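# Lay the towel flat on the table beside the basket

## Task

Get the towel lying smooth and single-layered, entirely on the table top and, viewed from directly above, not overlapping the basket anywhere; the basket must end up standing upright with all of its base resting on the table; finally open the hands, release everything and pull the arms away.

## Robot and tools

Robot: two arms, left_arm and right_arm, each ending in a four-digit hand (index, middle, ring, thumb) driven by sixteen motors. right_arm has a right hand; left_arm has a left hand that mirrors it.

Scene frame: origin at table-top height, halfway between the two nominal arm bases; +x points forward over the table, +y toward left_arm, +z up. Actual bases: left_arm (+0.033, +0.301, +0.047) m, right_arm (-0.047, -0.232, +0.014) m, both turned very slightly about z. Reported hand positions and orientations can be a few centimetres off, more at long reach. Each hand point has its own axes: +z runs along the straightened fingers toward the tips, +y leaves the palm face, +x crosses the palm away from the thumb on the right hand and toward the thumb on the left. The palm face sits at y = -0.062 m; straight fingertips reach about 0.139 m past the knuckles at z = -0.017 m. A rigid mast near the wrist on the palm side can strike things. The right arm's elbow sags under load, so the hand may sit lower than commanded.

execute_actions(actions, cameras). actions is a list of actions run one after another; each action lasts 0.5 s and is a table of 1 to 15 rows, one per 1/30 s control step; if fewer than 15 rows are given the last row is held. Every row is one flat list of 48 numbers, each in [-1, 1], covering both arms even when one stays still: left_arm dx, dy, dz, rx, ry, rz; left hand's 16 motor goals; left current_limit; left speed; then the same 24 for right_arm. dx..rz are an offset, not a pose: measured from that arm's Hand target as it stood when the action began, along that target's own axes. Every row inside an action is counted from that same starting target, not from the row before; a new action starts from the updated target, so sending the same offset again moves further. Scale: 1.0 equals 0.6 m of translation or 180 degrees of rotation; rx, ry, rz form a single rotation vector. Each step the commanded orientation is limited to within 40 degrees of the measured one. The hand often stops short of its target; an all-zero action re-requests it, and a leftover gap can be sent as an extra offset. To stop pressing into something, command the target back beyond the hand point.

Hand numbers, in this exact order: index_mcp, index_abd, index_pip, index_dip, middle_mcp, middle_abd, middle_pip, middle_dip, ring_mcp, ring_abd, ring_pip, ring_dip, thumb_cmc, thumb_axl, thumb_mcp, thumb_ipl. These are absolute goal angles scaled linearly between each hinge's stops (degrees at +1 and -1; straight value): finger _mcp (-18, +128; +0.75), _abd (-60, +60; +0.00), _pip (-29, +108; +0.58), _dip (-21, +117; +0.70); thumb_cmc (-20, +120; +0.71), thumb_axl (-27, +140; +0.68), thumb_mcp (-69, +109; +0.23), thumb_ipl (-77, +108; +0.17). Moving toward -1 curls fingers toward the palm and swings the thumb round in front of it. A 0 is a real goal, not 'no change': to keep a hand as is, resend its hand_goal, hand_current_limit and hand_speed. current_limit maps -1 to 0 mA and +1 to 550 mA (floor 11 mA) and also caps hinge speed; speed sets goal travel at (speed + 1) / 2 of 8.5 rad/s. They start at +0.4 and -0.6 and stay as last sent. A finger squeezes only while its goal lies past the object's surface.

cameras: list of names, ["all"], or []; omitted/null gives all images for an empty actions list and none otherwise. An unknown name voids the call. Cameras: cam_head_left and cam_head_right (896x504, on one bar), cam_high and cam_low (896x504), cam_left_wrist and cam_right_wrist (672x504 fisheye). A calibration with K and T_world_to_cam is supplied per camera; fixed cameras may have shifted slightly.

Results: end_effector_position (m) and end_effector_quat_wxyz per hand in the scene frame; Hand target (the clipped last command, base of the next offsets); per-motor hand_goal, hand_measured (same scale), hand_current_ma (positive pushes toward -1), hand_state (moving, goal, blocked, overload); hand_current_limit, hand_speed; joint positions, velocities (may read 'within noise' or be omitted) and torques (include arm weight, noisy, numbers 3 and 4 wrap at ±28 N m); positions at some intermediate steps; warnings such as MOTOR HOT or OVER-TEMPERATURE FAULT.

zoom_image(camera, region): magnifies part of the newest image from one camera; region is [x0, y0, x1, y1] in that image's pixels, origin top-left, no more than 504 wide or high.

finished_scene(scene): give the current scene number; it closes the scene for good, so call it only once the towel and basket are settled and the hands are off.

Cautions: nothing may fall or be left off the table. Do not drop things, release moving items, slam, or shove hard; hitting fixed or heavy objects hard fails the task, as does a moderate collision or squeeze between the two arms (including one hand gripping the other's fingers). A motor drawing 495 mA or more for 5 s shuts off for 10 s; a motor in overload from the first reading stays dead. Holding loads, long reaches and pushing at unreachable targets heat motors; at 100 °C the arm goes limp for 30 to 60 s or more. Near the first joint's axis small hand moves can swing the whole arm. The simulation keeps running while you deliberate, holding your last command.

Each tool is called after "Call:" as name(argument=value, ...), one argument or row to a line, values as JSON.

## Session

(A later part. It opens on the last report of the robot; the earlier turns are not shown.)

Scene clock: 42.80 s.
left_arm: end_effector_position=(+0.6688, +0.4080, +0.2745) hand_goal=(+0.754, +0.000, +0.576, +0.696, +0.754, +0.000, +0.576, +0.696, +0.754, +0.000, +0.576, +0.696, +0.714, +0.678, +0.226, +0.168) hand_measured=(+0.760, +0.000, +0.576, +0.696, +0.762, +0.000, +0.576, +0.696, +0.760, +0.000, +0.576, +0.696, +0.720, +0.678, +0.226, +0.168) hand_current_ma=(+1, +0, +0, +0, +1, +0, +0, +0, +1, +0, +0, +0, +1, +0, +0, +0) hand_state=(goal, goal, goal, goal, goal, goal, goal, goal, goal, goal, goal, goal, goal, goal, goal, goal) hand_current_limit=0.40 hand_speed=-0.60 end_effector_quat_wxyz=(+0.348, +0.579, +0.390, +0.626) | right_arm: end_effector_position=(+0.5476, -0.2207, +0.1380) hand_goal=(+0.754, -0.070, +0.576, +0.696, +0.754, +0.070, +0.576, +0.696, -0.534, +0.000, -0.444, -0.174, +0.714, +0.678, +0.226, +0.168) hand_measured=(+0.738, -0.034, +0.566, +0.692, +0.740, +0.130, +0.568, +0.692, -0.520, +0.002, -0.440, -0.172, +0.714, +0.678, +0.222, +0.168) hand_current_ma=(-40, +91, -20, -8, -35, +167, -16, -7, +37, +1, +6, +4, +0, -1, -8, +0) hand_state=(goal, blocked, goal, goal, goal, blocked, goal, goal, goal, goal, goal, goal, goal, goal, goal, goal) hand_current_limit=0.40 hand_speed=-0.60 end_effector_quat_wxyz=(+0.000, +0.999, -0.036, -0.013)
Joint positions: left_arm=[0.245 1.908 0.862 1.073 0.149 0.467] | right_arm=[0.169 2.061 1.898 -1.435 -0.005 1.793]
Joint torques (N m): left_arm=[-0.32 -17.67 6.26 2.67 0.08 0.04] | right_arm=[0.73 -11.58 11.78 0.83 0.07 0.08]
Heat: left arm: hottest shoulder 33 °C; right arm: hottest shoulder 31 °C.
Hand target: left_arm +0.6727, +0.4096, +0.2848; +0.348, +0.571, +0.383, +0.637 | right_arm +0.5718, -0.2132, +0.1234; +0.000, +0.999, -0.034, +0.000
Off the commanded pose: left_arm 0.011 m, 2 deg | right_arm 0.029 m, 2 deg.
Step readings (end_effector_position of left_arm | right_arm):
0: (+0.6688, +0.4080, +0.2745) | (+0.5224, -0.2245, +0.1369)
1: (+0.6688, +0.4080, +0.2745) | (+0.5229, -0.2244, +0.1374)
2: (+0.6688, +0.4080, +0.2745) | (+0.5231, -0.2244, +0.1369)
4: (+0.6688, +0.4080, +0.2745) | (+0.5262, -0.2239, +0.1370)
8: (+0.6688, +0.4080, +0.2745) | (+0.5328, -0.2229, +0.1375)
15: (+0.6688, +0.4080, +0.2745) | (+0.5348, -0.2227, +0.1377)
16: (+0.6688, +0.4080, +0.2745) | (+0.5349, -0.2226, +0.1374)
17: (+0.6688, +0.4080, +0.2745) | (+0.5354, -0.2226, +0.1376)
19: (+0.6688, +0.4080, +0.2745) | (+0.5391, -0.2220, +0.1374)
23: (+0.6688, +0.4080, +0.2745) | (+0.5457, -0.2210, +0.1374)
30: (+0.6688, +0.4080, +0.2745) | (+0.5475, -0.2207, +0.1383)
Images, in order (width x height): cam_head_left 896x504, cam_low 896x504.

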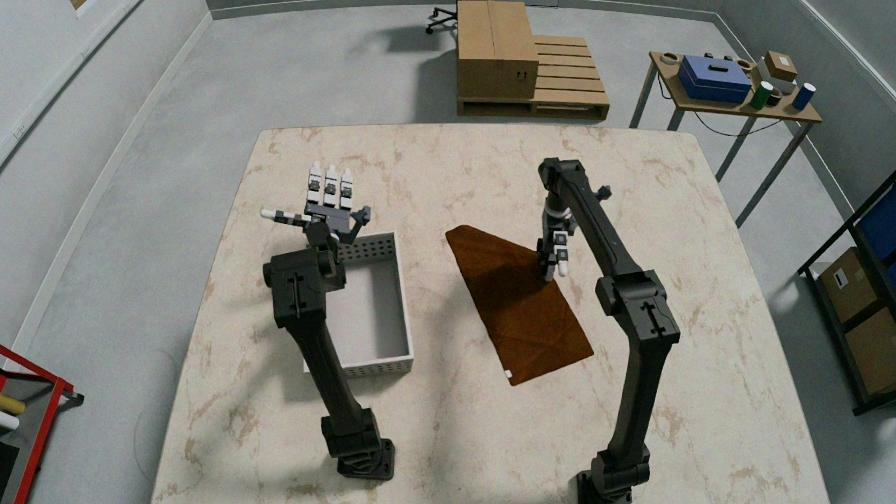

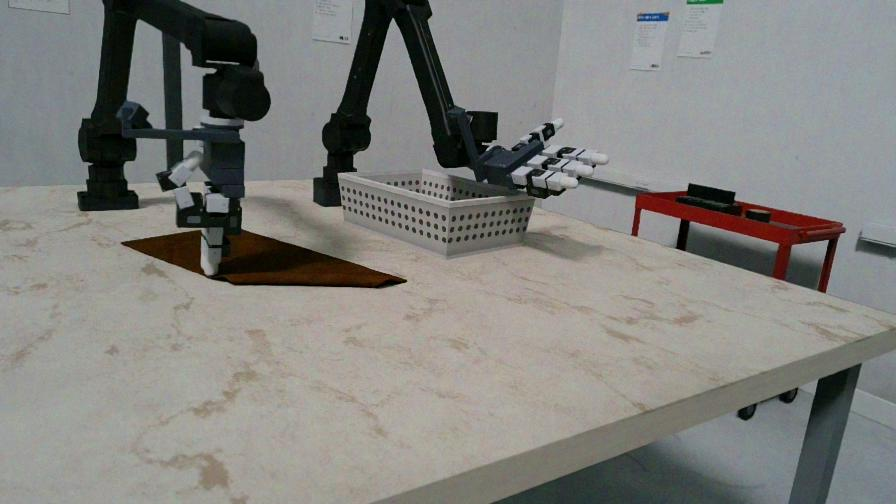

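Call:
execute_actions(
  actions=[
    [[-0.0802,0.0613,-0.046,0.1045,-0.0125,-0.0352, 0.754,0,0.576,0.696,0.754,0,0.576,0.696,0.754,0,0.576,0.696,0.714,0.678,0.226,0.168,0.4,-0.6, -0.0288,0.0688,-0.15,0,0,0, 0.754,0,0.576,0.696,0.754,0,0.576,0.696,-0.534,0,-0.445,-0.174,0.714,0.678,0.226,0.168,0.4,-0.6]],
    [[-0.0877,0.0347,-0.0587,0.1045,-0.0125,-0.0352, 0.754,0,0.576,0.696,0.754,0,0.576,0.696,0.754,0,0.576,0.696,0.714,0.678,0.226,0.168,0.4,-0.6, 0,0,-0.08,0,0,-0.1, 0.754,0,0.576,0.696,0.754,0,0.576,0.696,-0.534,0,-0.445,-0.174,0.714,0.678,0.226,0.168,0.4,-0.6]],
    [[-0.0922,0.0047,-0.0615,0.1045,-0.0125,-0.0352, 0.754,0,0.576,0.696,0.754,0,0.576,0.696,0.754,0,0.576,0.696,0.714,0.678,0.226,0.168,0.4,-0.6, 0,0,0,0,0,-0.1695, 0.4,0,0.576,0.696,0.4,0,0.3,0.3,-0.534,0,-0.445,-0.174,0.714,0.678,0.226,0.168,0.4,-0.6]],
    [[-0.0935,-0.025,-0.0547,0.1045,-0.0125,-0.0352, 0.754,0,0.576,0.696,0.754,0,0.576,0.696,0.754,0,0.576,0.696,0.714,0.678,0.226,0.168,0.4,-0.6, 0,0,0,0,0,-0.1695, 0.041,0,0.576,0.696,0,0,-0.445,-0.174,-0.534,0,-0.445,-0.174,0.714,0.678,0.226,0.168,0.4,-0.6]],
    [[-0.0912,-0.0507,-0.0383,0.1045,-0.0125,-0.0352, 0.754,0,0.576,0.696,0.754,0,0.576,0.696,0.754,0,0.576,0.696,0.714,0.678,0.226,0.168,0.4,-0.6, 0,0,0,0,0,-0.1695, 0.041,0,0.576,0.696,-0.534,0,-0.445,-0.174,-0.534,0,-0.445,-0.174,0.714,0.678,0.226,0.168,0.4,-0.6]],
  ],
  cameras=["cam_head_left","cam_high","cam_low"],
)

Scene clock: 50.13 s.
left_arm: end_effector_position=(+0.5482, +0.1026, +0.3178) hand_goal=(+0.754, +0.000, +0.576, +0.696, +0.754, +0.000, +0.576, +0.696, +0.754, +0.000, +0.576, +0.696, +0.714, +0.678, +0.226, +0.168) hand_measured=(+0.756, +0.000, +0.576, +0.696, +0.756, +0.000, +0.576, +0.696, +0.756, +0.000, +0.576, +0.696, +0.716, +0.678, +0.222, +0.168) hand_current_ma=(+0, +0, +0, +0, +0, +0, +0, +0, +0, +0, +0, +0, +0, +0, +0, +0) hand_state=(goal, goal, goal, goal, goal, goal, goal, goal, goal, goal, goal, goal, goal, goal, goal, goal) hand_current_limit=0.40 hand_speed=-0.60 end_effector_quat_wxyz=(-0.011, +0.587, +0.809, -0.002) | right_arm: end_effector_position=(+0.5472, -0.2488, +0.2501) hand_goal=(+0.042, +0.000, +0.576, +0.696, -0.534, +0.000, -0.444, -0.174, -0.534, +0.000, -0.444, -0.174, +0.714, +0.678, +0.226, +0.168) hand_measured=(+0.056, -0.002, +0.576, +0.694, -0.516, +0.002, -0.440, -0.172, -0.520, +0.000, -0.440, -0.172, +0.714, +0.678, +0.222, +0.168) hand_current_ma=(+33, -2, -1, -4, +48, +2, +7, +4, +37, +1, +6, +4, +0, -1, -8, +0) hand_state=(goal, goal, goal, goal, goal, goal, goal, goal, goal, goal, goal, goal, goal, goal, goal, goal) hand_current_limit=0.40 hand_speed=-0.60 end_effector_quat_wxyz=(-0.016, +0.608, +0.794, -0.011)
Joint positions: left_arm=[-0.497 1.678 1.729 -1.644 0.002 -0.824] | right_arm=[-0.014 1.69 1.659 -1.579 -0.001 -0.297]
Joint torques (N m): left_arm=[0.85 -15.74 10.22 0.13 0.11 -0.1] | right_arm=[-0.21 -12.51 8.49 0.9 -0.12 -0.12]
Heat: left arm: hottest shoulder 33 °C; right arm: hottest shoulder 31 °C.
Hand target: left_arm +0.5597, +0.0994, +0.3298; +0.001, +0.580, +0.815, +0.000 | right_arm +0.5517, -0.2532, +0.2614; +0.000, +0.605, +0.796, +0.000
Off the commanded pose: left_arm 0.017 m, 2 deg | right_arm 0.013 m, 2 deg.
Step readings (end_effector_position of left_arm | right_arm):
0: (+0.6688, +0.4080, +0.2745) | (+0.5476, -0.2207, +0.1380)
1: (+0.6691, +0.4082, +0.2741) | (+0.5473, -0.2208, +0.1381)
2: (+0.6691, +0.4126, +0.2717) | (+0.5465, -0.2209, +0.1401)
4: (+0.6625, +0.4137, +0.2620) | (+0.5417, -0.2229, +0.1442)
8: (+0.6456, +0.3741, +0.2664) | (+0.5329, -0.2329, +0.1530)
15: (+0.6413, +0.3326, +0.2927) | (+0.5349, -0.2545, +0.1760)
16: (+0.6413, +0.3353, +0.2893) | (+0.5360, -0.2554, +0.1784)
17: (+0.6409, +0.3403, +0.2840) | (+0.5356, -0.2573, +0.1814)
19: (+0.6346, +0.3447, +0.2710) | (+0.5354, -0.2594, +0.1885)
23: (+0.6189, +0.3057, +0.2713) | (+0.5337, -0.2591, +0.2117)
30: (+0.6151, +0.2735, +0.2853) | (+0.5339, -0.2540, +0.2372)
31: (+0.6155, +0.2753, +0.2847) | (+0.5352, -0.2540, +0.2372)
32: (+0.6145, +0.2788, +0.2819) | (+0.5375, -0.2532, +0.2370)
34: (+0.6070, +0.2791, +0.2735) | (+0.5446, -0.2531, +0.2370)
38: (+0.5931, +0.2399, +0.2719) | (+0.5413, -0.2513, +0.2405)
45: (+0.5922, +0.2155, +0.2994) | (+0.5448, -0.2501, +0.2555)
46: (+0.5920, +0.2163, +0.3006) | (+0.5456, -0.2495, +0.2569)
47: (+0.5903, +0.2186, +0.3007) | (+0.5465, -0.2492, +0.2561)
49: (+0.5831, +0.2134, +0.2999) | (+0.5463, -0.2465, +0.2522)
53: (+0.5726, +0.1774, +0.3069) | (+0.5370, -0.2446, +0.2441)
60: (+0.5699, +0.1541, +0.3114) | (+0.5458, -0.2518, +0.2508)
61: (+0.5695, +0.1546, +0.3102) | (+0.5463, -0.2541, +0.2519)
62: (+0.5666, +0.1541, +0.3063) | (+0.5469, -0.2544, +0.2511)
64: (+0.5592, +0.1463, +0.3040) | (+0.5454, -0.2542, +0.2496)
68: (+0.5537, +0.1146, +0.3146) | (+0.5422, -0.2526, +0.2479)
75: (+0.5476, +0.0958, +0.3218) | (+0.5463, -0.2594, +0.2500)
Images, in order (width x height): cam_head_left 896x504, cam_high 896x504, cam_low 896x504.

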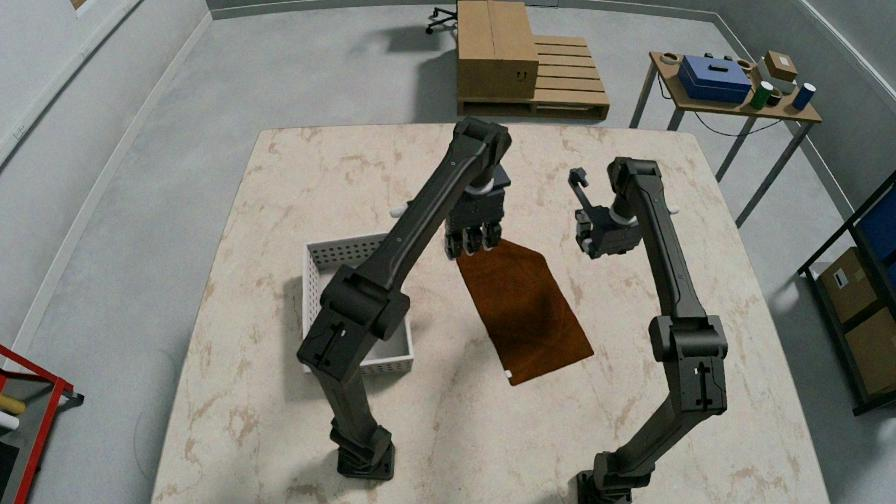

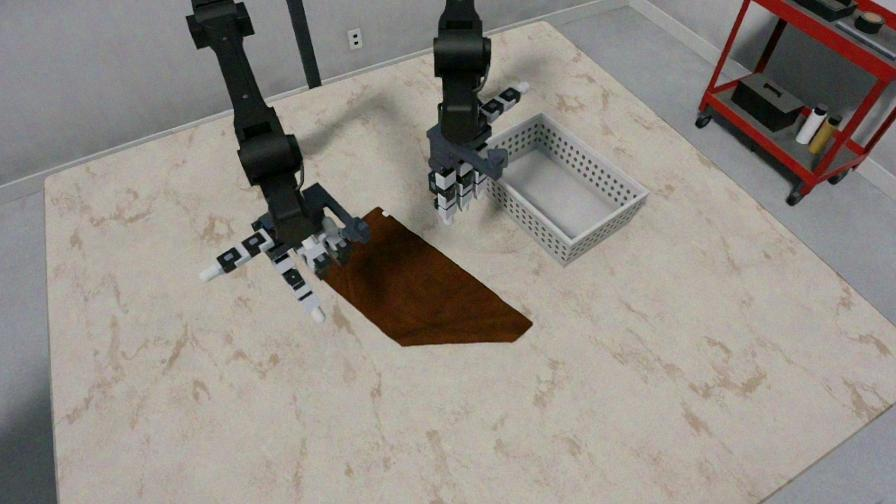

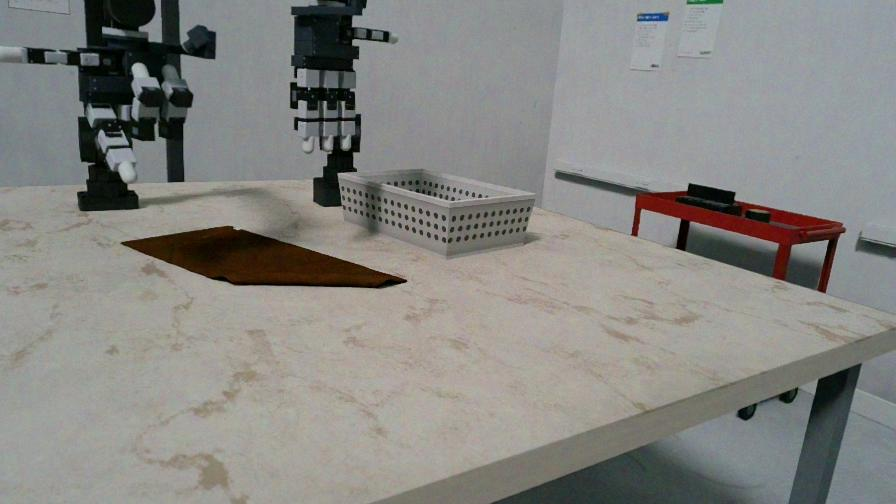

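Call:
execute_actions(
  actions=[
    [[0,0,0,0,0,0, 0.754,0,0.576,0.696,0.754,0,0.576,0.696,0.754,0,0.576,0.696,0.714,0.678,0.226,0.168,0.4,-0.6, 0,0,0,0,0,-0.1695, 0.041,0,0.576,0.696,-0.534,0,-0.445,-0.174,-0.534,0,-0.445,-0.174,0.3,0.678,0.226,0.168,0.4,-0.6]],
    [[0,0,0,0,0,0, 0.754,0,0.576,0.696,0.754,0,0.576,0.696,0.754,0,0.576,0.696,0.714,0.678,0.226,0.168,0.4,-0.6, 0,0,0,0,0,-0.1695, 0.041,0,0.576,0.696,-0.534,0,-0.445,-0.174,-0.534,0,-0.445,-0.174,-0.571,0.678,0.226,0.168,0.4,-0.6]],
    [[0,0,0,0,0,0, 0.754,0,0.576,0.696,0.754,0,0.576,0.696,0.754,0,0.576,0.696,0.714,0.678,0.226,0.168,0.4,-0.6, 0,0,0,0,0,-0.1722, 0.041,0,0.576,0.696,-0.534,0,-0.445,-0.174,-0.534,0,-0.445,-0.174,-0.571,0.678,0.226,0.168,0.4,-0.6]],
  ],
  cameras=["cam_head_left","cam_head_right","cam_high","cam_low"],
)

Call:
zoom_image(
  camera="cam_high",
  region=[300, 200, 560, 370],
)

Call:
zoom_image(
  camera="cam_head_right",
  region=[440, 200, 620, 400],
)

Call:
zoom_image(
  camera="cam_low",
  region=[180, 240, 290, 300],
)

Scene clock: 53.40 s.
left_arm: end_effector_position=(+0.5476, +0.1026, +0.3194) hand_goal=(+0.754, +0.000, +0.576, +0.696, +0.754, +0.000, +0.576, +0.696, +0.754, +0.000, +0.576, +0.696, +0.714, +0.678, +0.226, +0.168) hand_measured=(+0.756, +0.000, +0.576, +0.696, +0.756, +0.000, +0.576, +0.696, +0.756, +0.000, +0.576, +0.696, +0.716, +0.678, +0.222, +0.168) hand_current_ma=(+0, +0, +0, +0, +0, +0, +0, +0, +0, +0, +0, +0, +0, +0, +0, +0) hand_state=(goal, goal, goal, goal, goal, goal, goal, goal, goal, goal, goal, goal, goal, goal, goal, goal) hand_current_limit=0.40 hand_speed=-0.60 end_effector_quat_wxyz=(-0.012, +0.587, +0.809, -0.003) | right_arm: end_effector_position=(+0.5372, -0.2521, +0.2370) hand_goal=(+0.042, +0.000, +0.576, +0.696, -0.534, +0.000, -0.444, -0.174, -0.534, +0.000, -0.444, -0.174, -0.570, +0.678, +0.226, +0.168) hand_measured=(+0.054, -0.002, +0.576, +0.694, -0.516, +0.002, -0.440, -0.172, -0.520, +0.000, -0.440, -0.172, -0.568, +0.678, +0.222, +0.168) hand_current_ma=(+32, -2, -1, -4, +47, +2, +6, +4, +37, +1, +6, +4, +5, -1, -8, +0) hand_state=(goal, goal, goal, goal, goal, goal, goal, goal, goal, goal, goal, goal, goal, goal, goal, goal) hand_current_limit=0.40 hand_speed=-0.60 end_effector_quat_wxyz=(-0.026, -0.140, +0.990, +0.003)
Joint positions: left_arm=[-0.497 1.678 1.733 -1.65 0.003 -0.824] | right_arm=[-0.16 1.955 1.992 -1.659 0.01 -2.031]
Joint torques (N m): left_arm=[0.44 -15.74 10.29 0.31 0.11 -0.1] | right_arm=[-0.26 -13.74 13.22 -0.66 -0.47 -0.15]
Heat: left arm: hottest shoulder 34 °C; right arm: hottest shoulder 31 °C.
Hand target: left_arm +0.5597, +0.0994, +0.3298; +0.001, +0.580, +0.815, +0.000 | right_arm +0.5517, -0.2532, +0.2614; +0.000, -0.153, +0.988, +0.000
Off the commanded pose: left_arm 0.016 m, 2 deg | right_arm 0.028 m, 3 deg.
Step readings (end_effector_position of left_arm | right_arm):
0: (+0.5482, +0.1026, +0.3178) | (+0.5472, -0.2488, +0.2501)
1: (+0.5482, +0.1026, +0.3178) | (+0.5472, -0.2488, +0.2501)
2: (+0.5482, +0.1026, +0.3178) | (+0.5471, -0.2478, +0.2500)
4: (+0.5478, +0.1028, +0.3184) | (+0.5461, -0.2452, +0.2499)
8: (+0.5476, +0.1026, +0.3188) | (+0.5416, -0.2507, +0.2497)
15: (+0.5476, +0.1026, +0.3194) | (+0.5352, -0.2653, +0.2463)
16: (+0.5476, +0.1026, +0.3194) | (+0.5347, -0.2643, +0.2446)
17: (+0.5476, +0.1026, +0.3194) | (+0.5332, -0.2616, +0.2428)
19: (+0.5476, +0.1026, +0.3194) | (+0.5305, -0.2558, +0.2384)
23: (+0.5476, +0.1026, +0.3194) | (+0.5304, -0.2500, +0.2312)
30: (+0.5476, +0.1026, +0.3194) | (+0.5360, -0.2545, +0.2290)
31: (+0.5476, +0.1026, +0.3194) | (+0.5358, -0.2554, +0.2298)
32: (+0.5476, +0.1026, +0.3194) | (+0.5361, -0.2550, +0.2309)
34: (+0.5476, +0.1026, +0.3194) | (+0.5378, -0.2550, +0.2351)
38: (+0.5476, +0.1026, +0.3194) | (+0.5448, -0.2564, +0.2407)
45: (+0.5476, +0.1026, +0.3194) | (+0.5419, -0.2540, +0.2372)
Images, in order (width x height): cam_head_left 896x504, cam_head_right 896x504, cam_high 896x504, cam_low 896x504.

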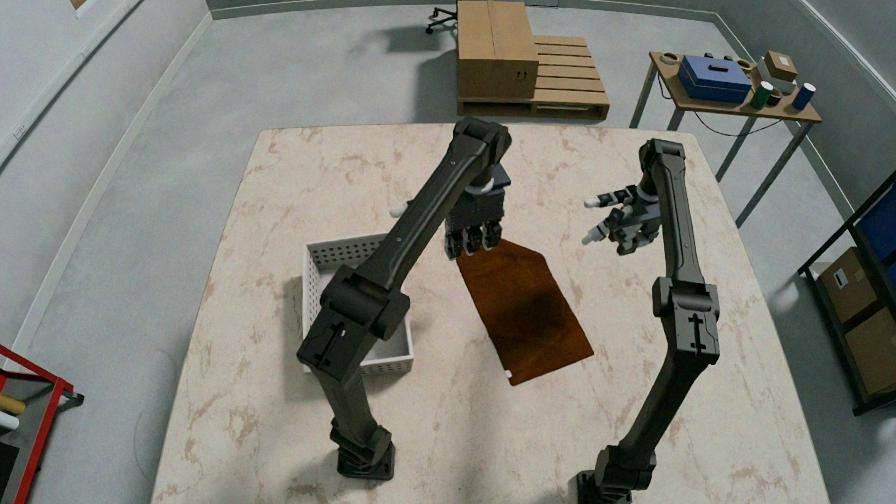

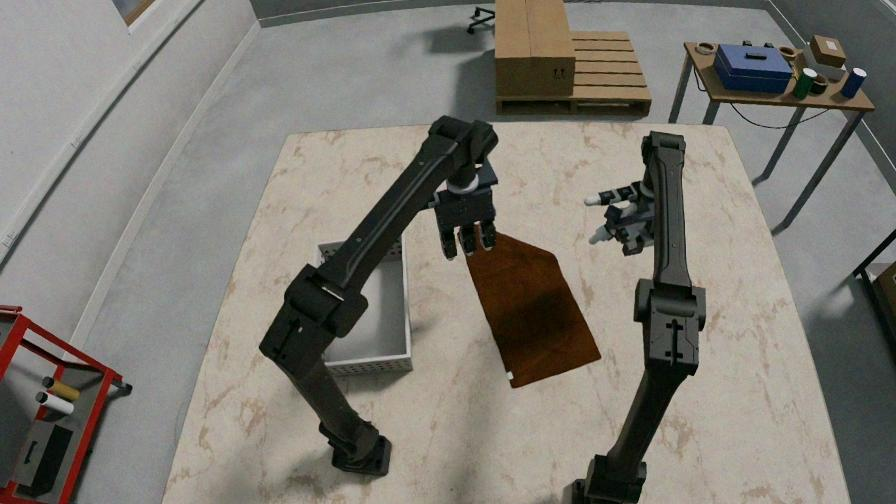

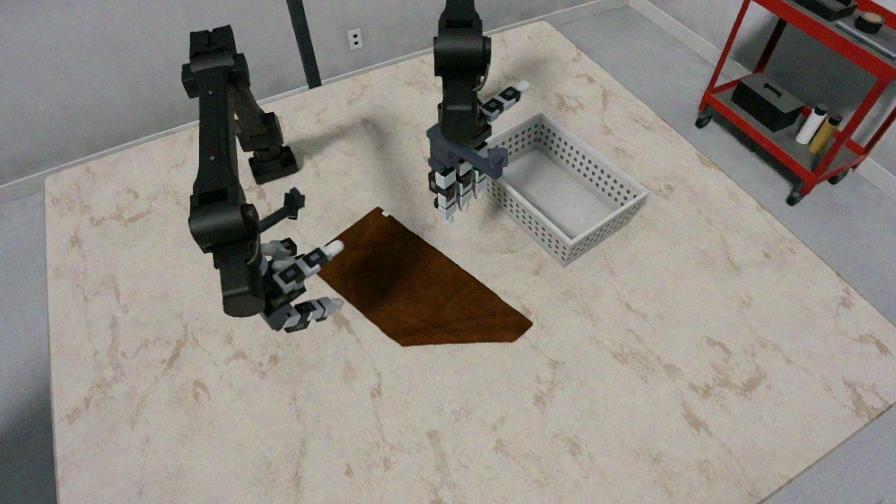

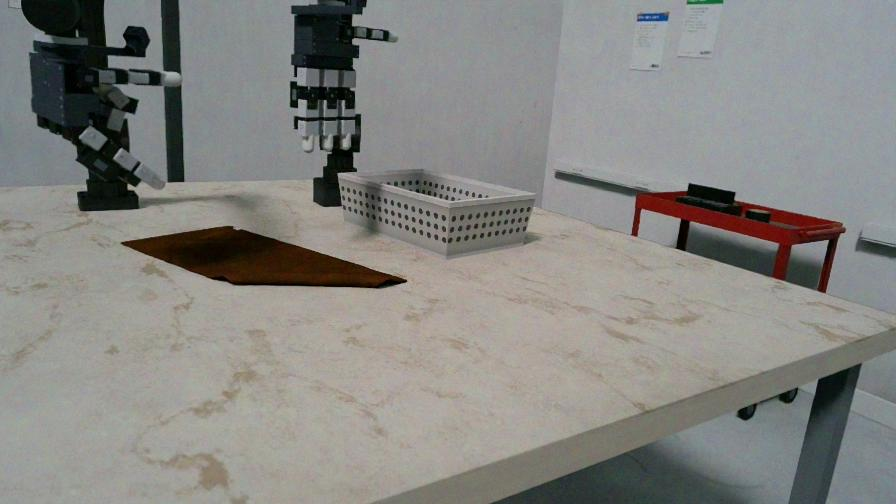

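Scaled by 1.938 from the camera's 896x504 image, which has a finer 1280x720 frame.

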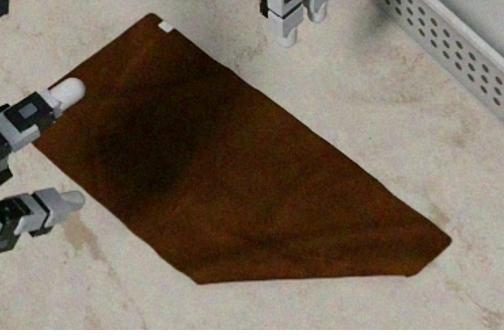

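Scaled by 2.520 from the camera's 896x504 image, which has a finer 1280x720 frame.

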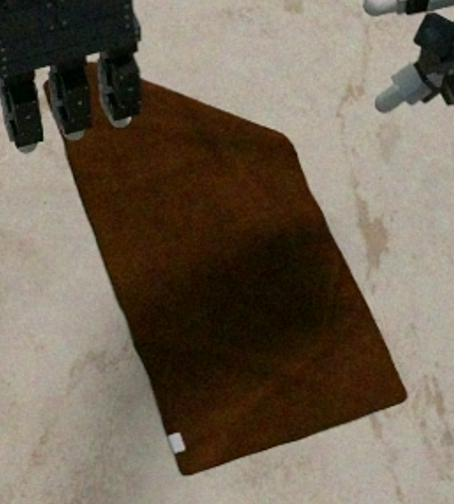

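Scaled by 4.582 from the camera's 896x504 image, which has a finer 1280x720 frame.

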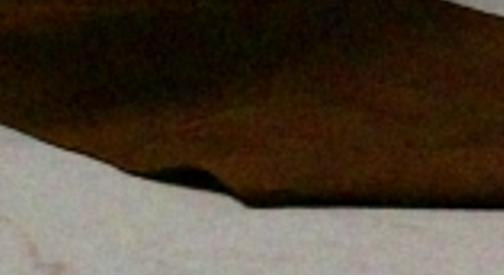

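Call:
execute_actions(
  actions=[
    [[0.0897,-0.0044,-0.0167,0,0,0, 0.754,0,0.576,0.696,0.754,0,0.576,0.696,0.754,0,0.576,0.696,0.714,0.678,0.226,0.168,0.4,-0.6, -0.0297,0.0794,0.02,0,0,0, 0.3,0,0.576,0.696,0,0,0,0.3,-0.534,0,-0.445,-0.174,-0.571,0.678,0.226,0.168,0.4,-0.6]],
    [[0.0897,-0.0044,-0.0167,0,0,0, 0.754,0,0.576,0.696,0.754,0,0.576,0.696,0.754,0,0.576,0.696,0.714,0.678,0.226,0.168,0.4,-0.6, -0.0297,0.0794,0.02,0,0,0, 0.754,0,0.576,0.696,0.754,0,0.576,0.696,-0.534,0,-0.445,-0.174,-0.571,0.678,0.226,0.168,0.4,-0.6]],
    [[0.0897,-0.0044,-0.0167,0,0,0, 0.754,0,0.576,0.696,0.754,0,0.576,0.696,0.754,0,0.576,0.696,0.714,0.678,0.226,0.168,0.4,-0.6, -0.0297,0.0794,0.04,0,0,0, 0.754,0,0.576,0.696,0.754,0,0.576,0.696,-0.534,0,-0.445,-0.174,-0.571,0.678,0.226,0.168,0.4,-0.6]],
    [[0,0,0,0,0,0, 0.754,0,0.576,0.696,0.754,0,0.576,0.696,0.754,0,0.576,0.696,0.714,0.678,0.226,0.168,0.4,-0.6, -0.0297,0.0794,0.04,0,0,0, 0.754,0,0.576,0.696,0.754,0,0.576,0.696,-0.534,0,-0.445,-0.174,-0.571,0.678,0.226,0.168,0.4,-0.6]],
  ],
  cameras=["cam_head_left","cam_high","cam_low"],
)

Call:
zoom_image(
  camera="cam_head_left",
  region=[430, 180, 610, 300],
)

Call:
zoom_image(
  camera="cam_low",
  region=[150, 190, 420, 310],
)

Scene clock: 60.07 s.
left_arm: end_effector_position=(+0.4996, +0.2498, +0.3553) hand_goal=(+0.754, +0.000, +0.576, +0.696, +0.754, +0.000, +0.576, +0.696, +0.754, +0.000, +0.576, +0.696, +0.714, +0.678, +0.226, +0.168) hand_measured=(+0.754, +0.000, +0.576, +0.696, +0.754, +0.000, +0.576, +0.696, +0.754, +0.000, +0.576, +0.696, +0.714, +0.678, +0.222, +0.168) hand_current_ma=(+0, +0, +0, +0, +0, +0, +0, +0, +0, +0, +0, +0, +0, +0, +0, +0) hand_state=(goal, goal, goal, goal, goal, goal, goal, goal, goal, goal, goal, goal, goal, goal, goal, goal) hand_current_limit=0.40 hand_speed=-0.60 end_effector_quat_wxyz=(-0.001, +0.574, +0.819, -0.004) | right_arm: end_effector_position=(+0.5553, -0.0493, +0.1918) hand_goal=(+0.754, +0.000, +0.576, +0.696, +0.754, +0.000, +0.576, +0.696, -0.534, +0.000, -0.444, -0.174, -0.570, +0.678, +0.226, +0.168) hand_measured=(+0.752, -0.002, +0.576, +0.694, +0.752, +0.002, +0.574, +0.694, -0.520, +0.000, -0.440, -0.172, -0.568, +0.678, +0.222, +0.168) hand_current_ma=(-3, -2, -1, -4, -3, +2, -3, -4, +37, +1, +6, +4, +3, -1, -8, +0) hand_state=(goal, goal, goal, goal, goal, goal, goal, goal, goal, goal, goal, goal, goal, goal, goal, goal) hand_current_limit=0.40 hand_speed=-0.60 end_effector_quat_wxyz=(-0.007, -0.160, +0.987, -0.003)
Joint positions: left_arm=[-0.238 1.411 1.519 -1.682 0.006 -0.597] | right_arm=[0.176 1.988 1.926 -1.524 0.006 -1.735]
Joint torques (N m): left_arm=[-0.67 -12.69 7.25 0.27 0.01 0.1] | right_arm=[-0.5 -14.27 8.14 0.54 -0.18 0.14]
Heat: left arm: hottest shoulder 34 °C; right arm: hottest shoulder 30 °C.
Hand target: left_arm +0.4994, +0.2494, +0.3596; +0.001, +0.580, +0.815, +0.000 | right_arm +0.5620, -0.0500, +0.1895; +0.000, -0.153, +0.988, +0.000
Off the commanded pose: left_arm 0.004 m, 1 deg | right_arm 0.007 m, 1 deg.
Step readings (end_effector_position of left_arm | right_arm):
0: (+0.5476, +0.1026, +0.3194) | (+0.5372, -0.2521, +0.2370)
1: (+0.5476, +0.1026, +0.3194) | (+0.5372, -0.2521, +0.2370)
2: (+0.5474, +0.1027, +0.3202) | (+0.5373, -0.2518, +0.2371)
4: (+0.5476, +0.1057, +0.3193) | (+0.5379, -0.2482, +0.2371)
8: (+0.5395, +0.1322, +0.3197) | (+0.5405, -0.2276, +0.2369)
15: (+0.5412, +0.1555, +0.3358) | (+0.5418, -0.1937, +0.2370)
16: (+0.5403, +0.1546, +0.3354) | (+0.5415, -0.1928, +0.2371)
17: (+0.5392, +0.1527, +0.3343) | (+0.5417, -0.1918, +0.2371)
19: (+0.5337, +0.1563, +0.3310) | (+0.5444, -0.1901, +0.2368)
23: (+0.5195, +0.1824, +0.3315) | (+0.5506, -0.1774, +0.2364)
30: (+0.5202, +0.2052, +0.3464) | (+0.5505, -0.1477, +0.2365)
31: (+0.5196, +0.2034, +0.3467) | (+0.5505, -0.1458, +0.2365)
32: (+0.5187, +0.2020, +0.3452) | (+0.5510, -0.1449, +0.2353)
34: (+0.5153, +0.2054, +0.3419) | (+0.5533, -0.1414, +0.2304)
38: (+0.5014, +0.2338, +0.3423) | (+0.5529, -0.1256, +0.2189)
45: (+0.4996, +0.2548, +0.3560) | (+0.5512, -0.0957, +0.2160)
46: (+0.4993, +0.2530, +0.3554) | (+0.5512, -0.0947, +0.2160)
47: (+0.4993, +0.2519, +0.3553) | (+0.5518, -0.0937, +0.2154)
49: (+0.4994, +0.2510, +0.3553) | (+0.5547, -0.0909, +0.2130)
53: (+0.4994, +0.2492, +0.3553) | (+0.5576, -0.0756, +0.2043)
60: (+0.4993, +0.2477, +0.3553) | (+0.5537, -0.0463, +0.1929)
Images, in order (width x height): cam_head_left 896x504, cam_high 896x504, cam_low 896x504.

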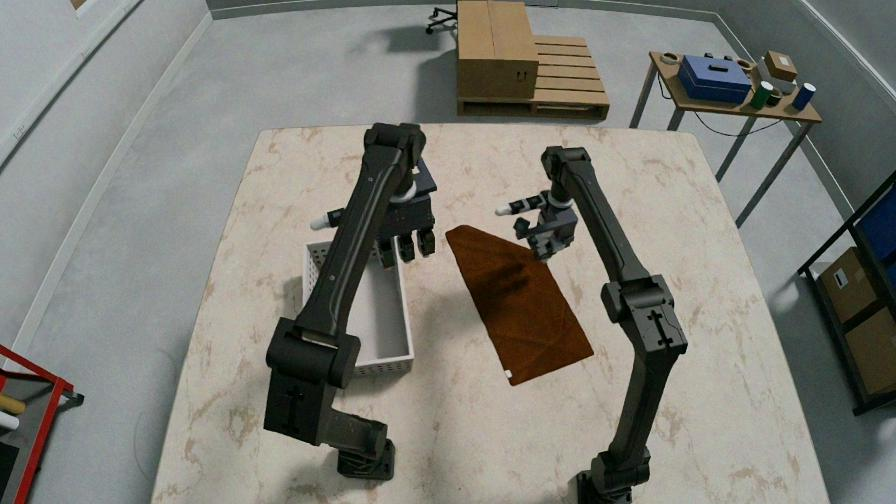

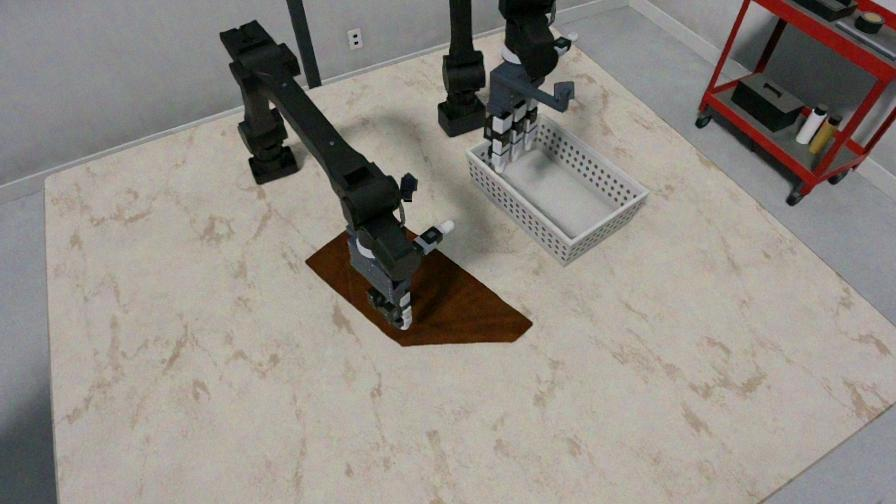

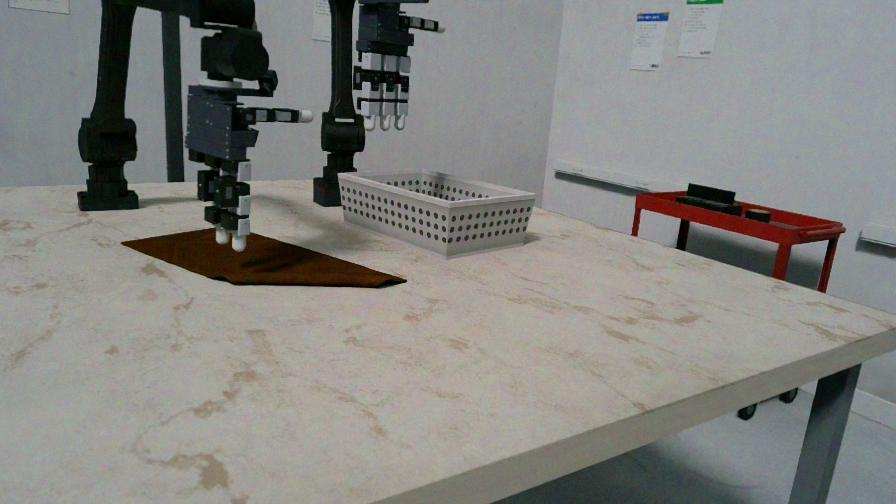

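Scaled by 2.800 from the camera's 896x504 image, which has a finer 1280x720 frame.

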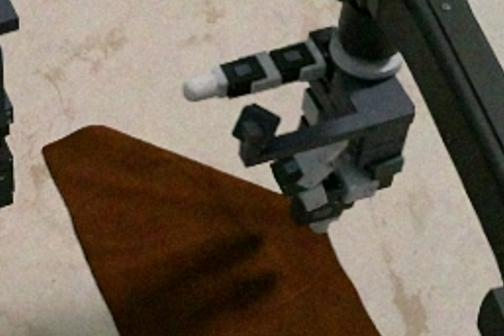

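Scaled by 1.867 from the camera's 896x504 image, which has a finer 1280x720 frame.

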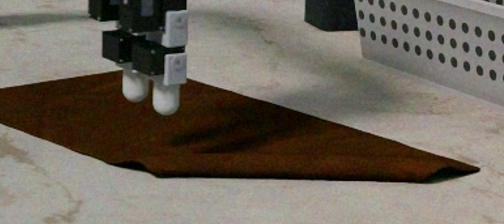

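Call:
execute_actions(
  actions=[
    [[0,0,0,0,0,0, 0.754,0,0.576,0.696,0.754,0,0.576,0.696,0.754,0,0.576,0.696,0.714,0.678,0.226,0.168,0.4,-0.6, 0,0,0.05,0,0,0, 0.754,0.05,0.576,0.696,0.754,-0.05,0.576,0.696,-0.534,0,-0.445,-0.174,-0.571,0.678,0.226,0.168,0.4,-0.6]],
    [[0,0,0,0,0,0, 0.754,0,0.576,0.696,0.754,0,0.576,0.696,0.754,0,0.576,0.696,0.714,0.678,0.226,0.168,0.4,-0.6, 0,0,0.042,0,0,0, 0.754,0.05,0.576,0.696,0.754,-0.05,0.576,0.696,-0.534,0,-0.445,-0.174,-0.571,0.678,0.226,0.168,0.4,-0.6]],
    [[0,0,0,0,0,0, 0.754,0,0.576,0.696,0.754,0,0.576,0.696,0.754,0,0.576,0.696,0.714,0.678,0.226,0.168,0.4,-0.6, 0,0,0.025,0,0,0, 0.754,0.05,0.576,0.696,0.754,-0.05,0.576,0.696,-0.534,0,-0.445,-0.174,-0.571,0.678,0.226,0.168,0.4,-0.6]],
  ],
  cameras=["cam_head_left","cam_low"],
)

Call:
zoom_image(
  camera="cam_low",
  region=[180, 210, 320, 310],
)

Call:
zoom_image(
  camera="cam_head_left",
  region=[480, 200, 600, 300],
)

Scene clock: 62.90 s.
left_arm: end_effector_position=(+0.4996, +0.2498, +0.3553) hand_goal=(+0.754, +0.000, +0.576, +0.696, +0.754, +0.000, +0.576, +0.696, +0.754, +0.000, +0.576, +0.696, +0.714, +0.678, +0.226, +0.168) hand_measured=(+0.754, +0.000, +0.576, +0.696, +0.754, +0.000, +0.576, +0.696, +0.754, +0.000, +0.576, +0.696, +0.714, +0.678, +0.222, +0.168) hand_current_ma=(+0, +0, +0, +0, +0, +0, +0, +0, +0, +0, +0, +0, +0, +0, +0, +0) hand_state=(goal, goal, goal, goal, goal, goal, goal, goal, goal, goal, goal, goal, goal, goal, goal, goal) hand_current_limit=0.40 hand_speed=-0.60 end_effector_quat_wxyz=(-0.001, +0.574, +0.819, -0.004) | right_arm: end_effector_position=(+0.5581, -0.0494, +0.1407) hand_goal=(+0.754, +0.050, +0.576, +0.696, +0.754, -0.050, +0.576, +0.696, -0.534, +0.000, -0.444, -0.174, -0.570, +0.678, +0.226, +0.168) hand_measured=(+0.748, +0.018, +0.574, +0.694, +0.752, -0.046, +0.574, +0.694, -0.520, +0.000, -0.440, -0.172, -0.568, +0.678, +0.222, +0.168) hand_current_ma=(-13, -75, -4, -4, -3, +5, -3, -4, +37, +1, +6, +4, +3, -1, -8, +0) hand_state=(goal, blocked, goal, goal, goal, goal, goal, goal, goal, goal, goal, goal, goal, goal, goal, goal) hand_current_limit=0.40 hand_speed=-0.60 end_effector_quat_wxyz=(+0.004, -0.164, +0.986, -0.002)
Joint positions: left_arm=[-0.238 1.411 1.519 -1.682 0.006 -0.597] | right_arm=[0.175 2 1.809 -1.372 0.004 -1.745]
Joint torques (N m): left_arm=[-0.44 -12.92 7.16 0.32 0 0.1] | right_arm=[-0.44 -13.1 6.28 1.36 -0.19 0.15]
Heat: left arm: hottest shoulder 34 °C; right arm: hottest shoulder 30 °C.
Hand target: left_arm +0.4994, +0.2494, +0.3596; +0.001, +0.580, +0.815, +0.000 | right_arm +0.5620, -0.0499, +0.1193; +0.000, -0.153, +0.988, +0.000
Off the commanded pose: left_arm 0.004 m, 1 deg | right_arm 0.022 m, 1 deg.
Step readings (end_effector_position of left_arm | right_arm):
0: (+0.4996, +0.2498, +0.3553) | (+0.5553, -0.0493, +0.1918)
1: (+0.4996, +0.2498, +0.3553) | (+0.5553, -0.0493, +0.1912)
2: (+0.4996, +0.2498, +0.3553) | (+0.5560, -0.0492, +0.1901)
4: (+0.4996, +0.2498, +0.3553) | (+0.5578, -0.0489, +0.1843)
8: (+0.4996, +0.2498, +0.3553) | (+0.5552, -0.0493, +0.1687)
15: (+0.4996, +0.2498, +0.3553) | (+0.5556, -0.0492, +0.1606)
16: (+0.4996, +0.2498, +0.3553) | (+0.5560, -0.0492, +0.1606)
17: (+0.4996, +0.2498, +0.3553) | (+0.5566, -0.0491, +0.1594)
19: (+0.4996, +0.2498, +0.3553) | (+0.5586, -0.0487, +0.1554)
23: (+0.4996, +0.2498, +0.3553) | (+0.5559, -0.0492, +0.1437)
30: (+0.4996, +0.2498, +0.3553) | (+0.5568, -0.0490, +0.1432)
31: (+0.4996, +0.2498, +0.3553) | (+0.5570, -0.0490, +0.1432)
32: (+0.4996, +0.2498, +0.3553) | (+0.5572, -0.0489, +0.1426)
34: (+0.4996, +0.2498, +0.3553) | (+0.5568, -0.0490, +0.1409)
38: (+0.4996, +0.2498, +0.3553) | (+0.5584, -0.0494, +0.1409)
45: (+0.4996, +0.2498, +0.3553) | (+0.5586, -0.0494, +0.1412)
Images, in order (width x height): cam_head_left 896x504, cam_low 896x504.

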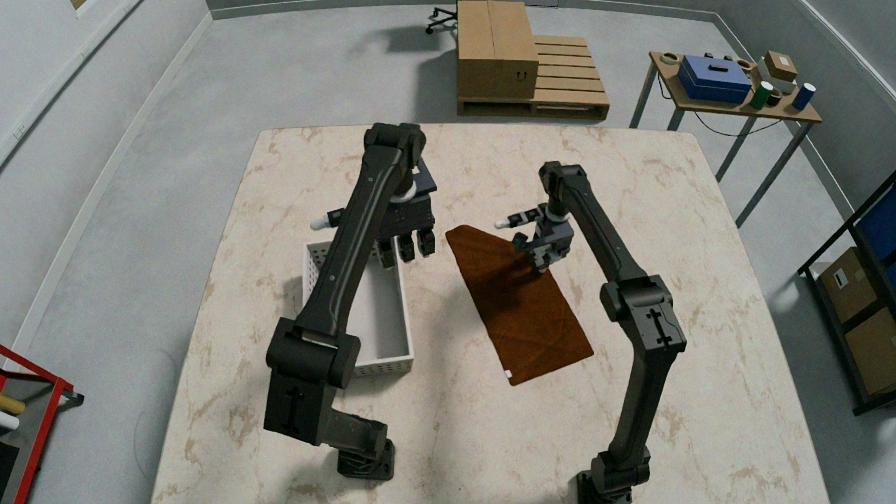

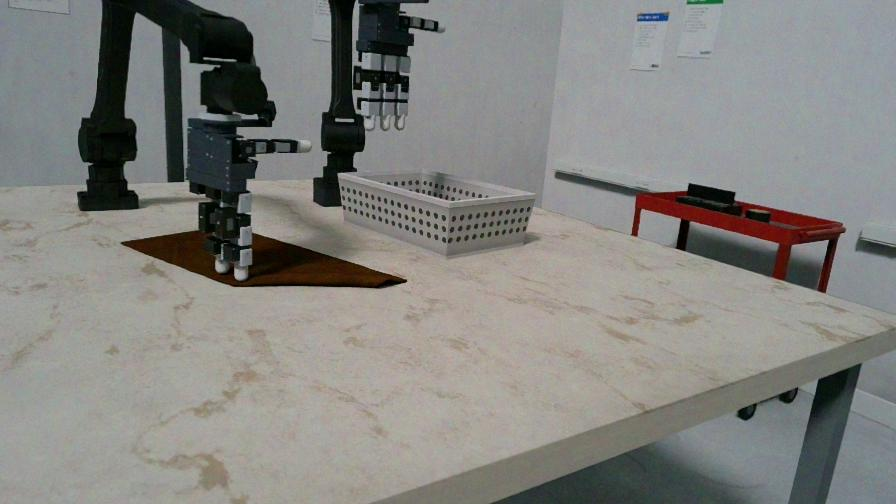

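Scaled by 3.600 from the camera's 896x504 image, which has a finer 1280x720 frame.

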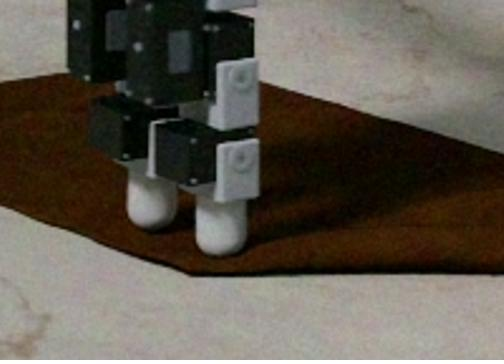

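Scaled by 4.200 from the camera's 896x504 image, which has a finer 1280x720 frame.

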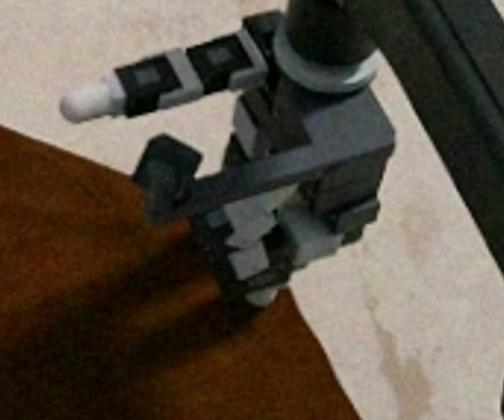

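Call:
execute_actions(
  actions=[
    [[0,0,0,0,0,0, 0.754,0,0.576,0.696,0.754,0,0.576,0.696,0.754,0,0.576,0.696,0.714,0.678,0.226,0.168,0.4,-0.6, 0,0,-0.07,0,0,0, 0.754,0.05,0.576,0.696,0.754,-0.05,0.576,0.696,-0.534,0,-0.445,-0.174,-0.571,0.678,0.226,0.168,0.4,-0.6]],
    [[0,0,0,0,0,0, 0.754,0,0.576,0.696,0.754,0,0.576,0.696,0.754,0,0.576,0.696,0.714,0.678,0.226,0.168,0.4,-0.6, 0.083,0.013,0,0,0,0, 0.754,0.05,0.576,0.696,0.754,-0.05,0.576,0.696,-0.534,0,-0.445,-0.174,-0.571,0.678,0.226,0.168,0.4,-0.6]],
    [[0,0,0,0,0,0, 0.754,0,0.576,0.696,0.754,0,0.576,0.696,0.754,0,0.576,0.696,0.714,0.678,0.226,0.168,0.4,-0.6, 0,0,0.05,0,0,0, 0.754,0.05,0.576,0.696,0.754,-0.05,0.576,0.696,-0.534,0,-0.445,-0.174,-0.571,0.678,0.226,0.168,0.4,-0.6]],
    [[0,0,0,0,0,0, 0.754,0,0.576,0.696,0.754,0,0.576,0.696,0.754,0,0.576,0.696,0.714,0.678,0.226,0.168,0.4,-0.6, 0,0,0.03,0,0,0, 0.754,0.05,0.576,0.696,0.754,-0.05,0.576,0.696,-0.534,0,-0.445,-0.174,-0.571,0.678,0.226,0.168,0.4,-0.6]],
  ],
  cameras=["cam_head_left","cam_low"],
)

Call:
zoom_image(
  camera="cam_low",
  region=[150, 210, 310, 310],
)

Call:
zoom_image(
  camera="cam_head_left",
  region=[480, 200, 620, 310],
)

Scene clock: 65.97 s.
left_arm: end_effector_position=(+0.4996, +0.2498, +0.3553) hand_goal=(+0.754, +0.000, +0.576, +0.696, +0.754, +0.000, +0.576, +0.696, +0.754, +0.000, +0.576, +0.696, +0.714, +0.678, +0.226, +0.168) hand_measured=(+0.754, +0.000, +0.576, +0.696, +0.754, +0.000, +0.576, +0.696, +0.754, +0.000, +0.576, +0.696, +0.714, +0.678, +0.222, +0.168) hand_current_ma=(+0, +0, +0, +0, +0, +0, +0, +0, +0, +0, +0, +0, +0, +0, +0, +0) hand_state=(goal, goal, goal, goal, goal, goal, goal, goal, goal, goal, goal, goal, goal, goal, goal, goal) hand_current_limit=0.40 hand_speed=-0.60 end_effector_quat_wxyz=(-0.001, +0.574, +0.819, -0.004) | right_arm: end_effector_position=(+0.5105, -0.0569, +0.1378) hand_goal=(+0.754, +0.050, +0.576, +0.696, +0.754, -0.050, +0.576, +0.696, -0.534, +0.000, -0.444, -0.174, -0.570, +0.678, +0.226, +0.168) hand_measured=(+0.752, +0.028, +0.576, +0.694, +0.750, -0.060, +0.574, +0.694, -0.520, +0.000, -0.440, -0.172, -0.568, +0.678, +0.222, +0.168) hand_current_ma=(-2, -49, -1, -3, -6, -16, -3, -4, +36, +1, +5, +4, +2, -1, -10, +0) hand_state=(goal, blocked, goal, goal, goal, goal, goal, goal, goal, goal, goal, goal, goal, goal, goal, goal) hand_current_limit=0.40 hand_speed=-0.60 end_effector_quat_wxyz=(+0.008, -0.163, +0.987, -0.002)
Joint positions: left_arm=[-0.238 1.411 1.519 -1.682 0.006 -0.597] | right_arm=[0.175 1.868 1.599 -1.286 0.004 -1.743]
Joint torques (N m): left_arm=[-0.38 -12.98 7.25 0.23 0 0.09] | right_arm=[-0.44 -11.28 5.86 1.4 -0.18 0.13]
Heat: left arm: hottest shoulder 34 °C; right arm: hottest shoulder 31 °C.
Hand target: left_arm +0.4994, +0.2494, +0.3596; +0.001, +0.580, +0.815, +0.000 | right_arm +0.5122, -0.0576, +0.1133; +0.000, -0.153, +0.988, +0.000
Off the commanded pose: left_arm 0.004 m, 1 deg | right_arm 0.024 m, 2 deg.
Step readings (end_effector_position of left_arm | right_arm):
0: (+0.4996, +0.2498, +0.3553) | (+0.5581, -0.0494, +0.1407)
1: (+0.4996, +0.2498, +0.3553) | (+0.5581, -0.0494, +0.1407)
2: (+0.4996, +0.2498, +0.3553) | (+0.5578, -0.0498, +0.1405)
4: (+0.4996, +0.2498, +0.3553) | (+0.5557, -0.0501, +0.1414)
8: (+0.4996, +0.2498, +0.3553) | (+0.5544, -0.0504, +0.1419)
15: (+0.4996, +0.2498, +0.3553) | (+0.5522, -0.0507, +0.1424)
16: (+0.4996, +0.2498, +0.3553) | (+0.5522, -0.0507, +0.1424)
17: (+0.4996, +0.2498, +0.3553) | (+0.5521, -0.0507, +0.1437)
19: (+0.4996, +0.2498, +0.3553) | (+0.5432, -0.0521, +0.1431)
23: (+0.4996, +0.2498, +0.3553) | (+0.5143, -0.0566, +0.1460)
30: (+0.4996, +0.2498, +0.3553) | (+0.5097, -0.0574, +0.1548)
31: (+0.4996, +0.2498, +0.3553) | (+0.5099, -0.0574, +0.1542)
32: (+0.4996, +0.2498, +0.3553) | (+0.5103, -0.0573, +0.1525)
34: (+0.4996, +0.2498, +0.3553) | (+0.5107, -0.0572, +0.1462)
38: (+0.4996, +0.2498, +0.3553) | (+0.5101, -0.0573, +0.1409)
45: (+0.4996, +0.2498, +0.3553) | (+0.5114, -0.0571, +0.1398)
46: (+0.4996, +0.2498, +0.3553) | (+0.5112, -0.0572, +0.1392)
47: (+0.4996, +0.2498, +0.3553) | (+0.5114, -0.0571, +0.1387)
49: (+0.4996, +0.2498, +0.3553) | (+0.5109, -0.0571, +0.1373)
53: (+0.4996, +0.2498, +0.3553) | (+0.5102, -0.0570, +0.1374)
60: (+0.4996, +0.2498, +0.3553) | (+0.5105, -0.0572, +0.1376)
Images, in order (width x height): cam_head_left 896x504, cam_low 896x504.

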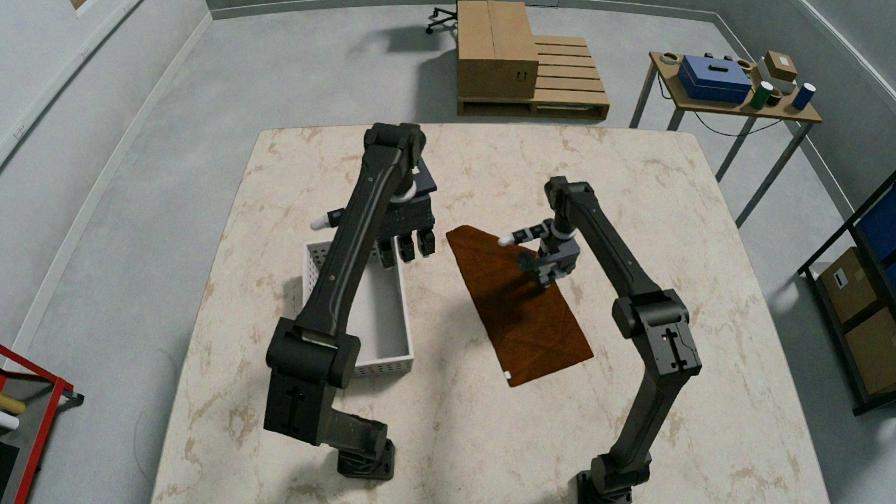

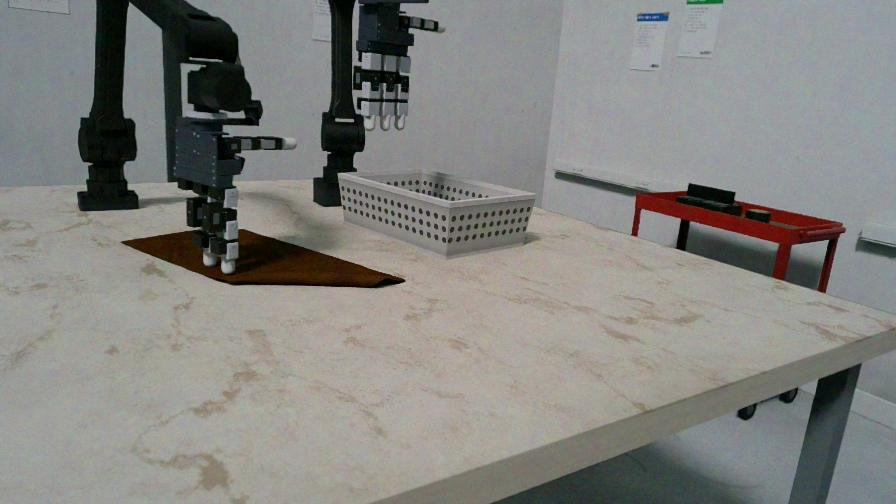

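Scaled by 3.150 from the camera's 896x504 image, which has a finer 1280x720 frame.

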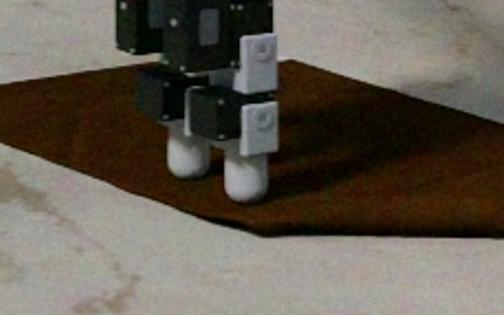

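Scaled by 3.600 from the camera's 896x504 image, which has a finer 1280x720 frame.

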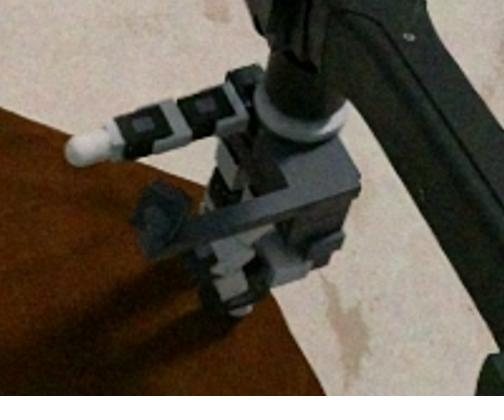

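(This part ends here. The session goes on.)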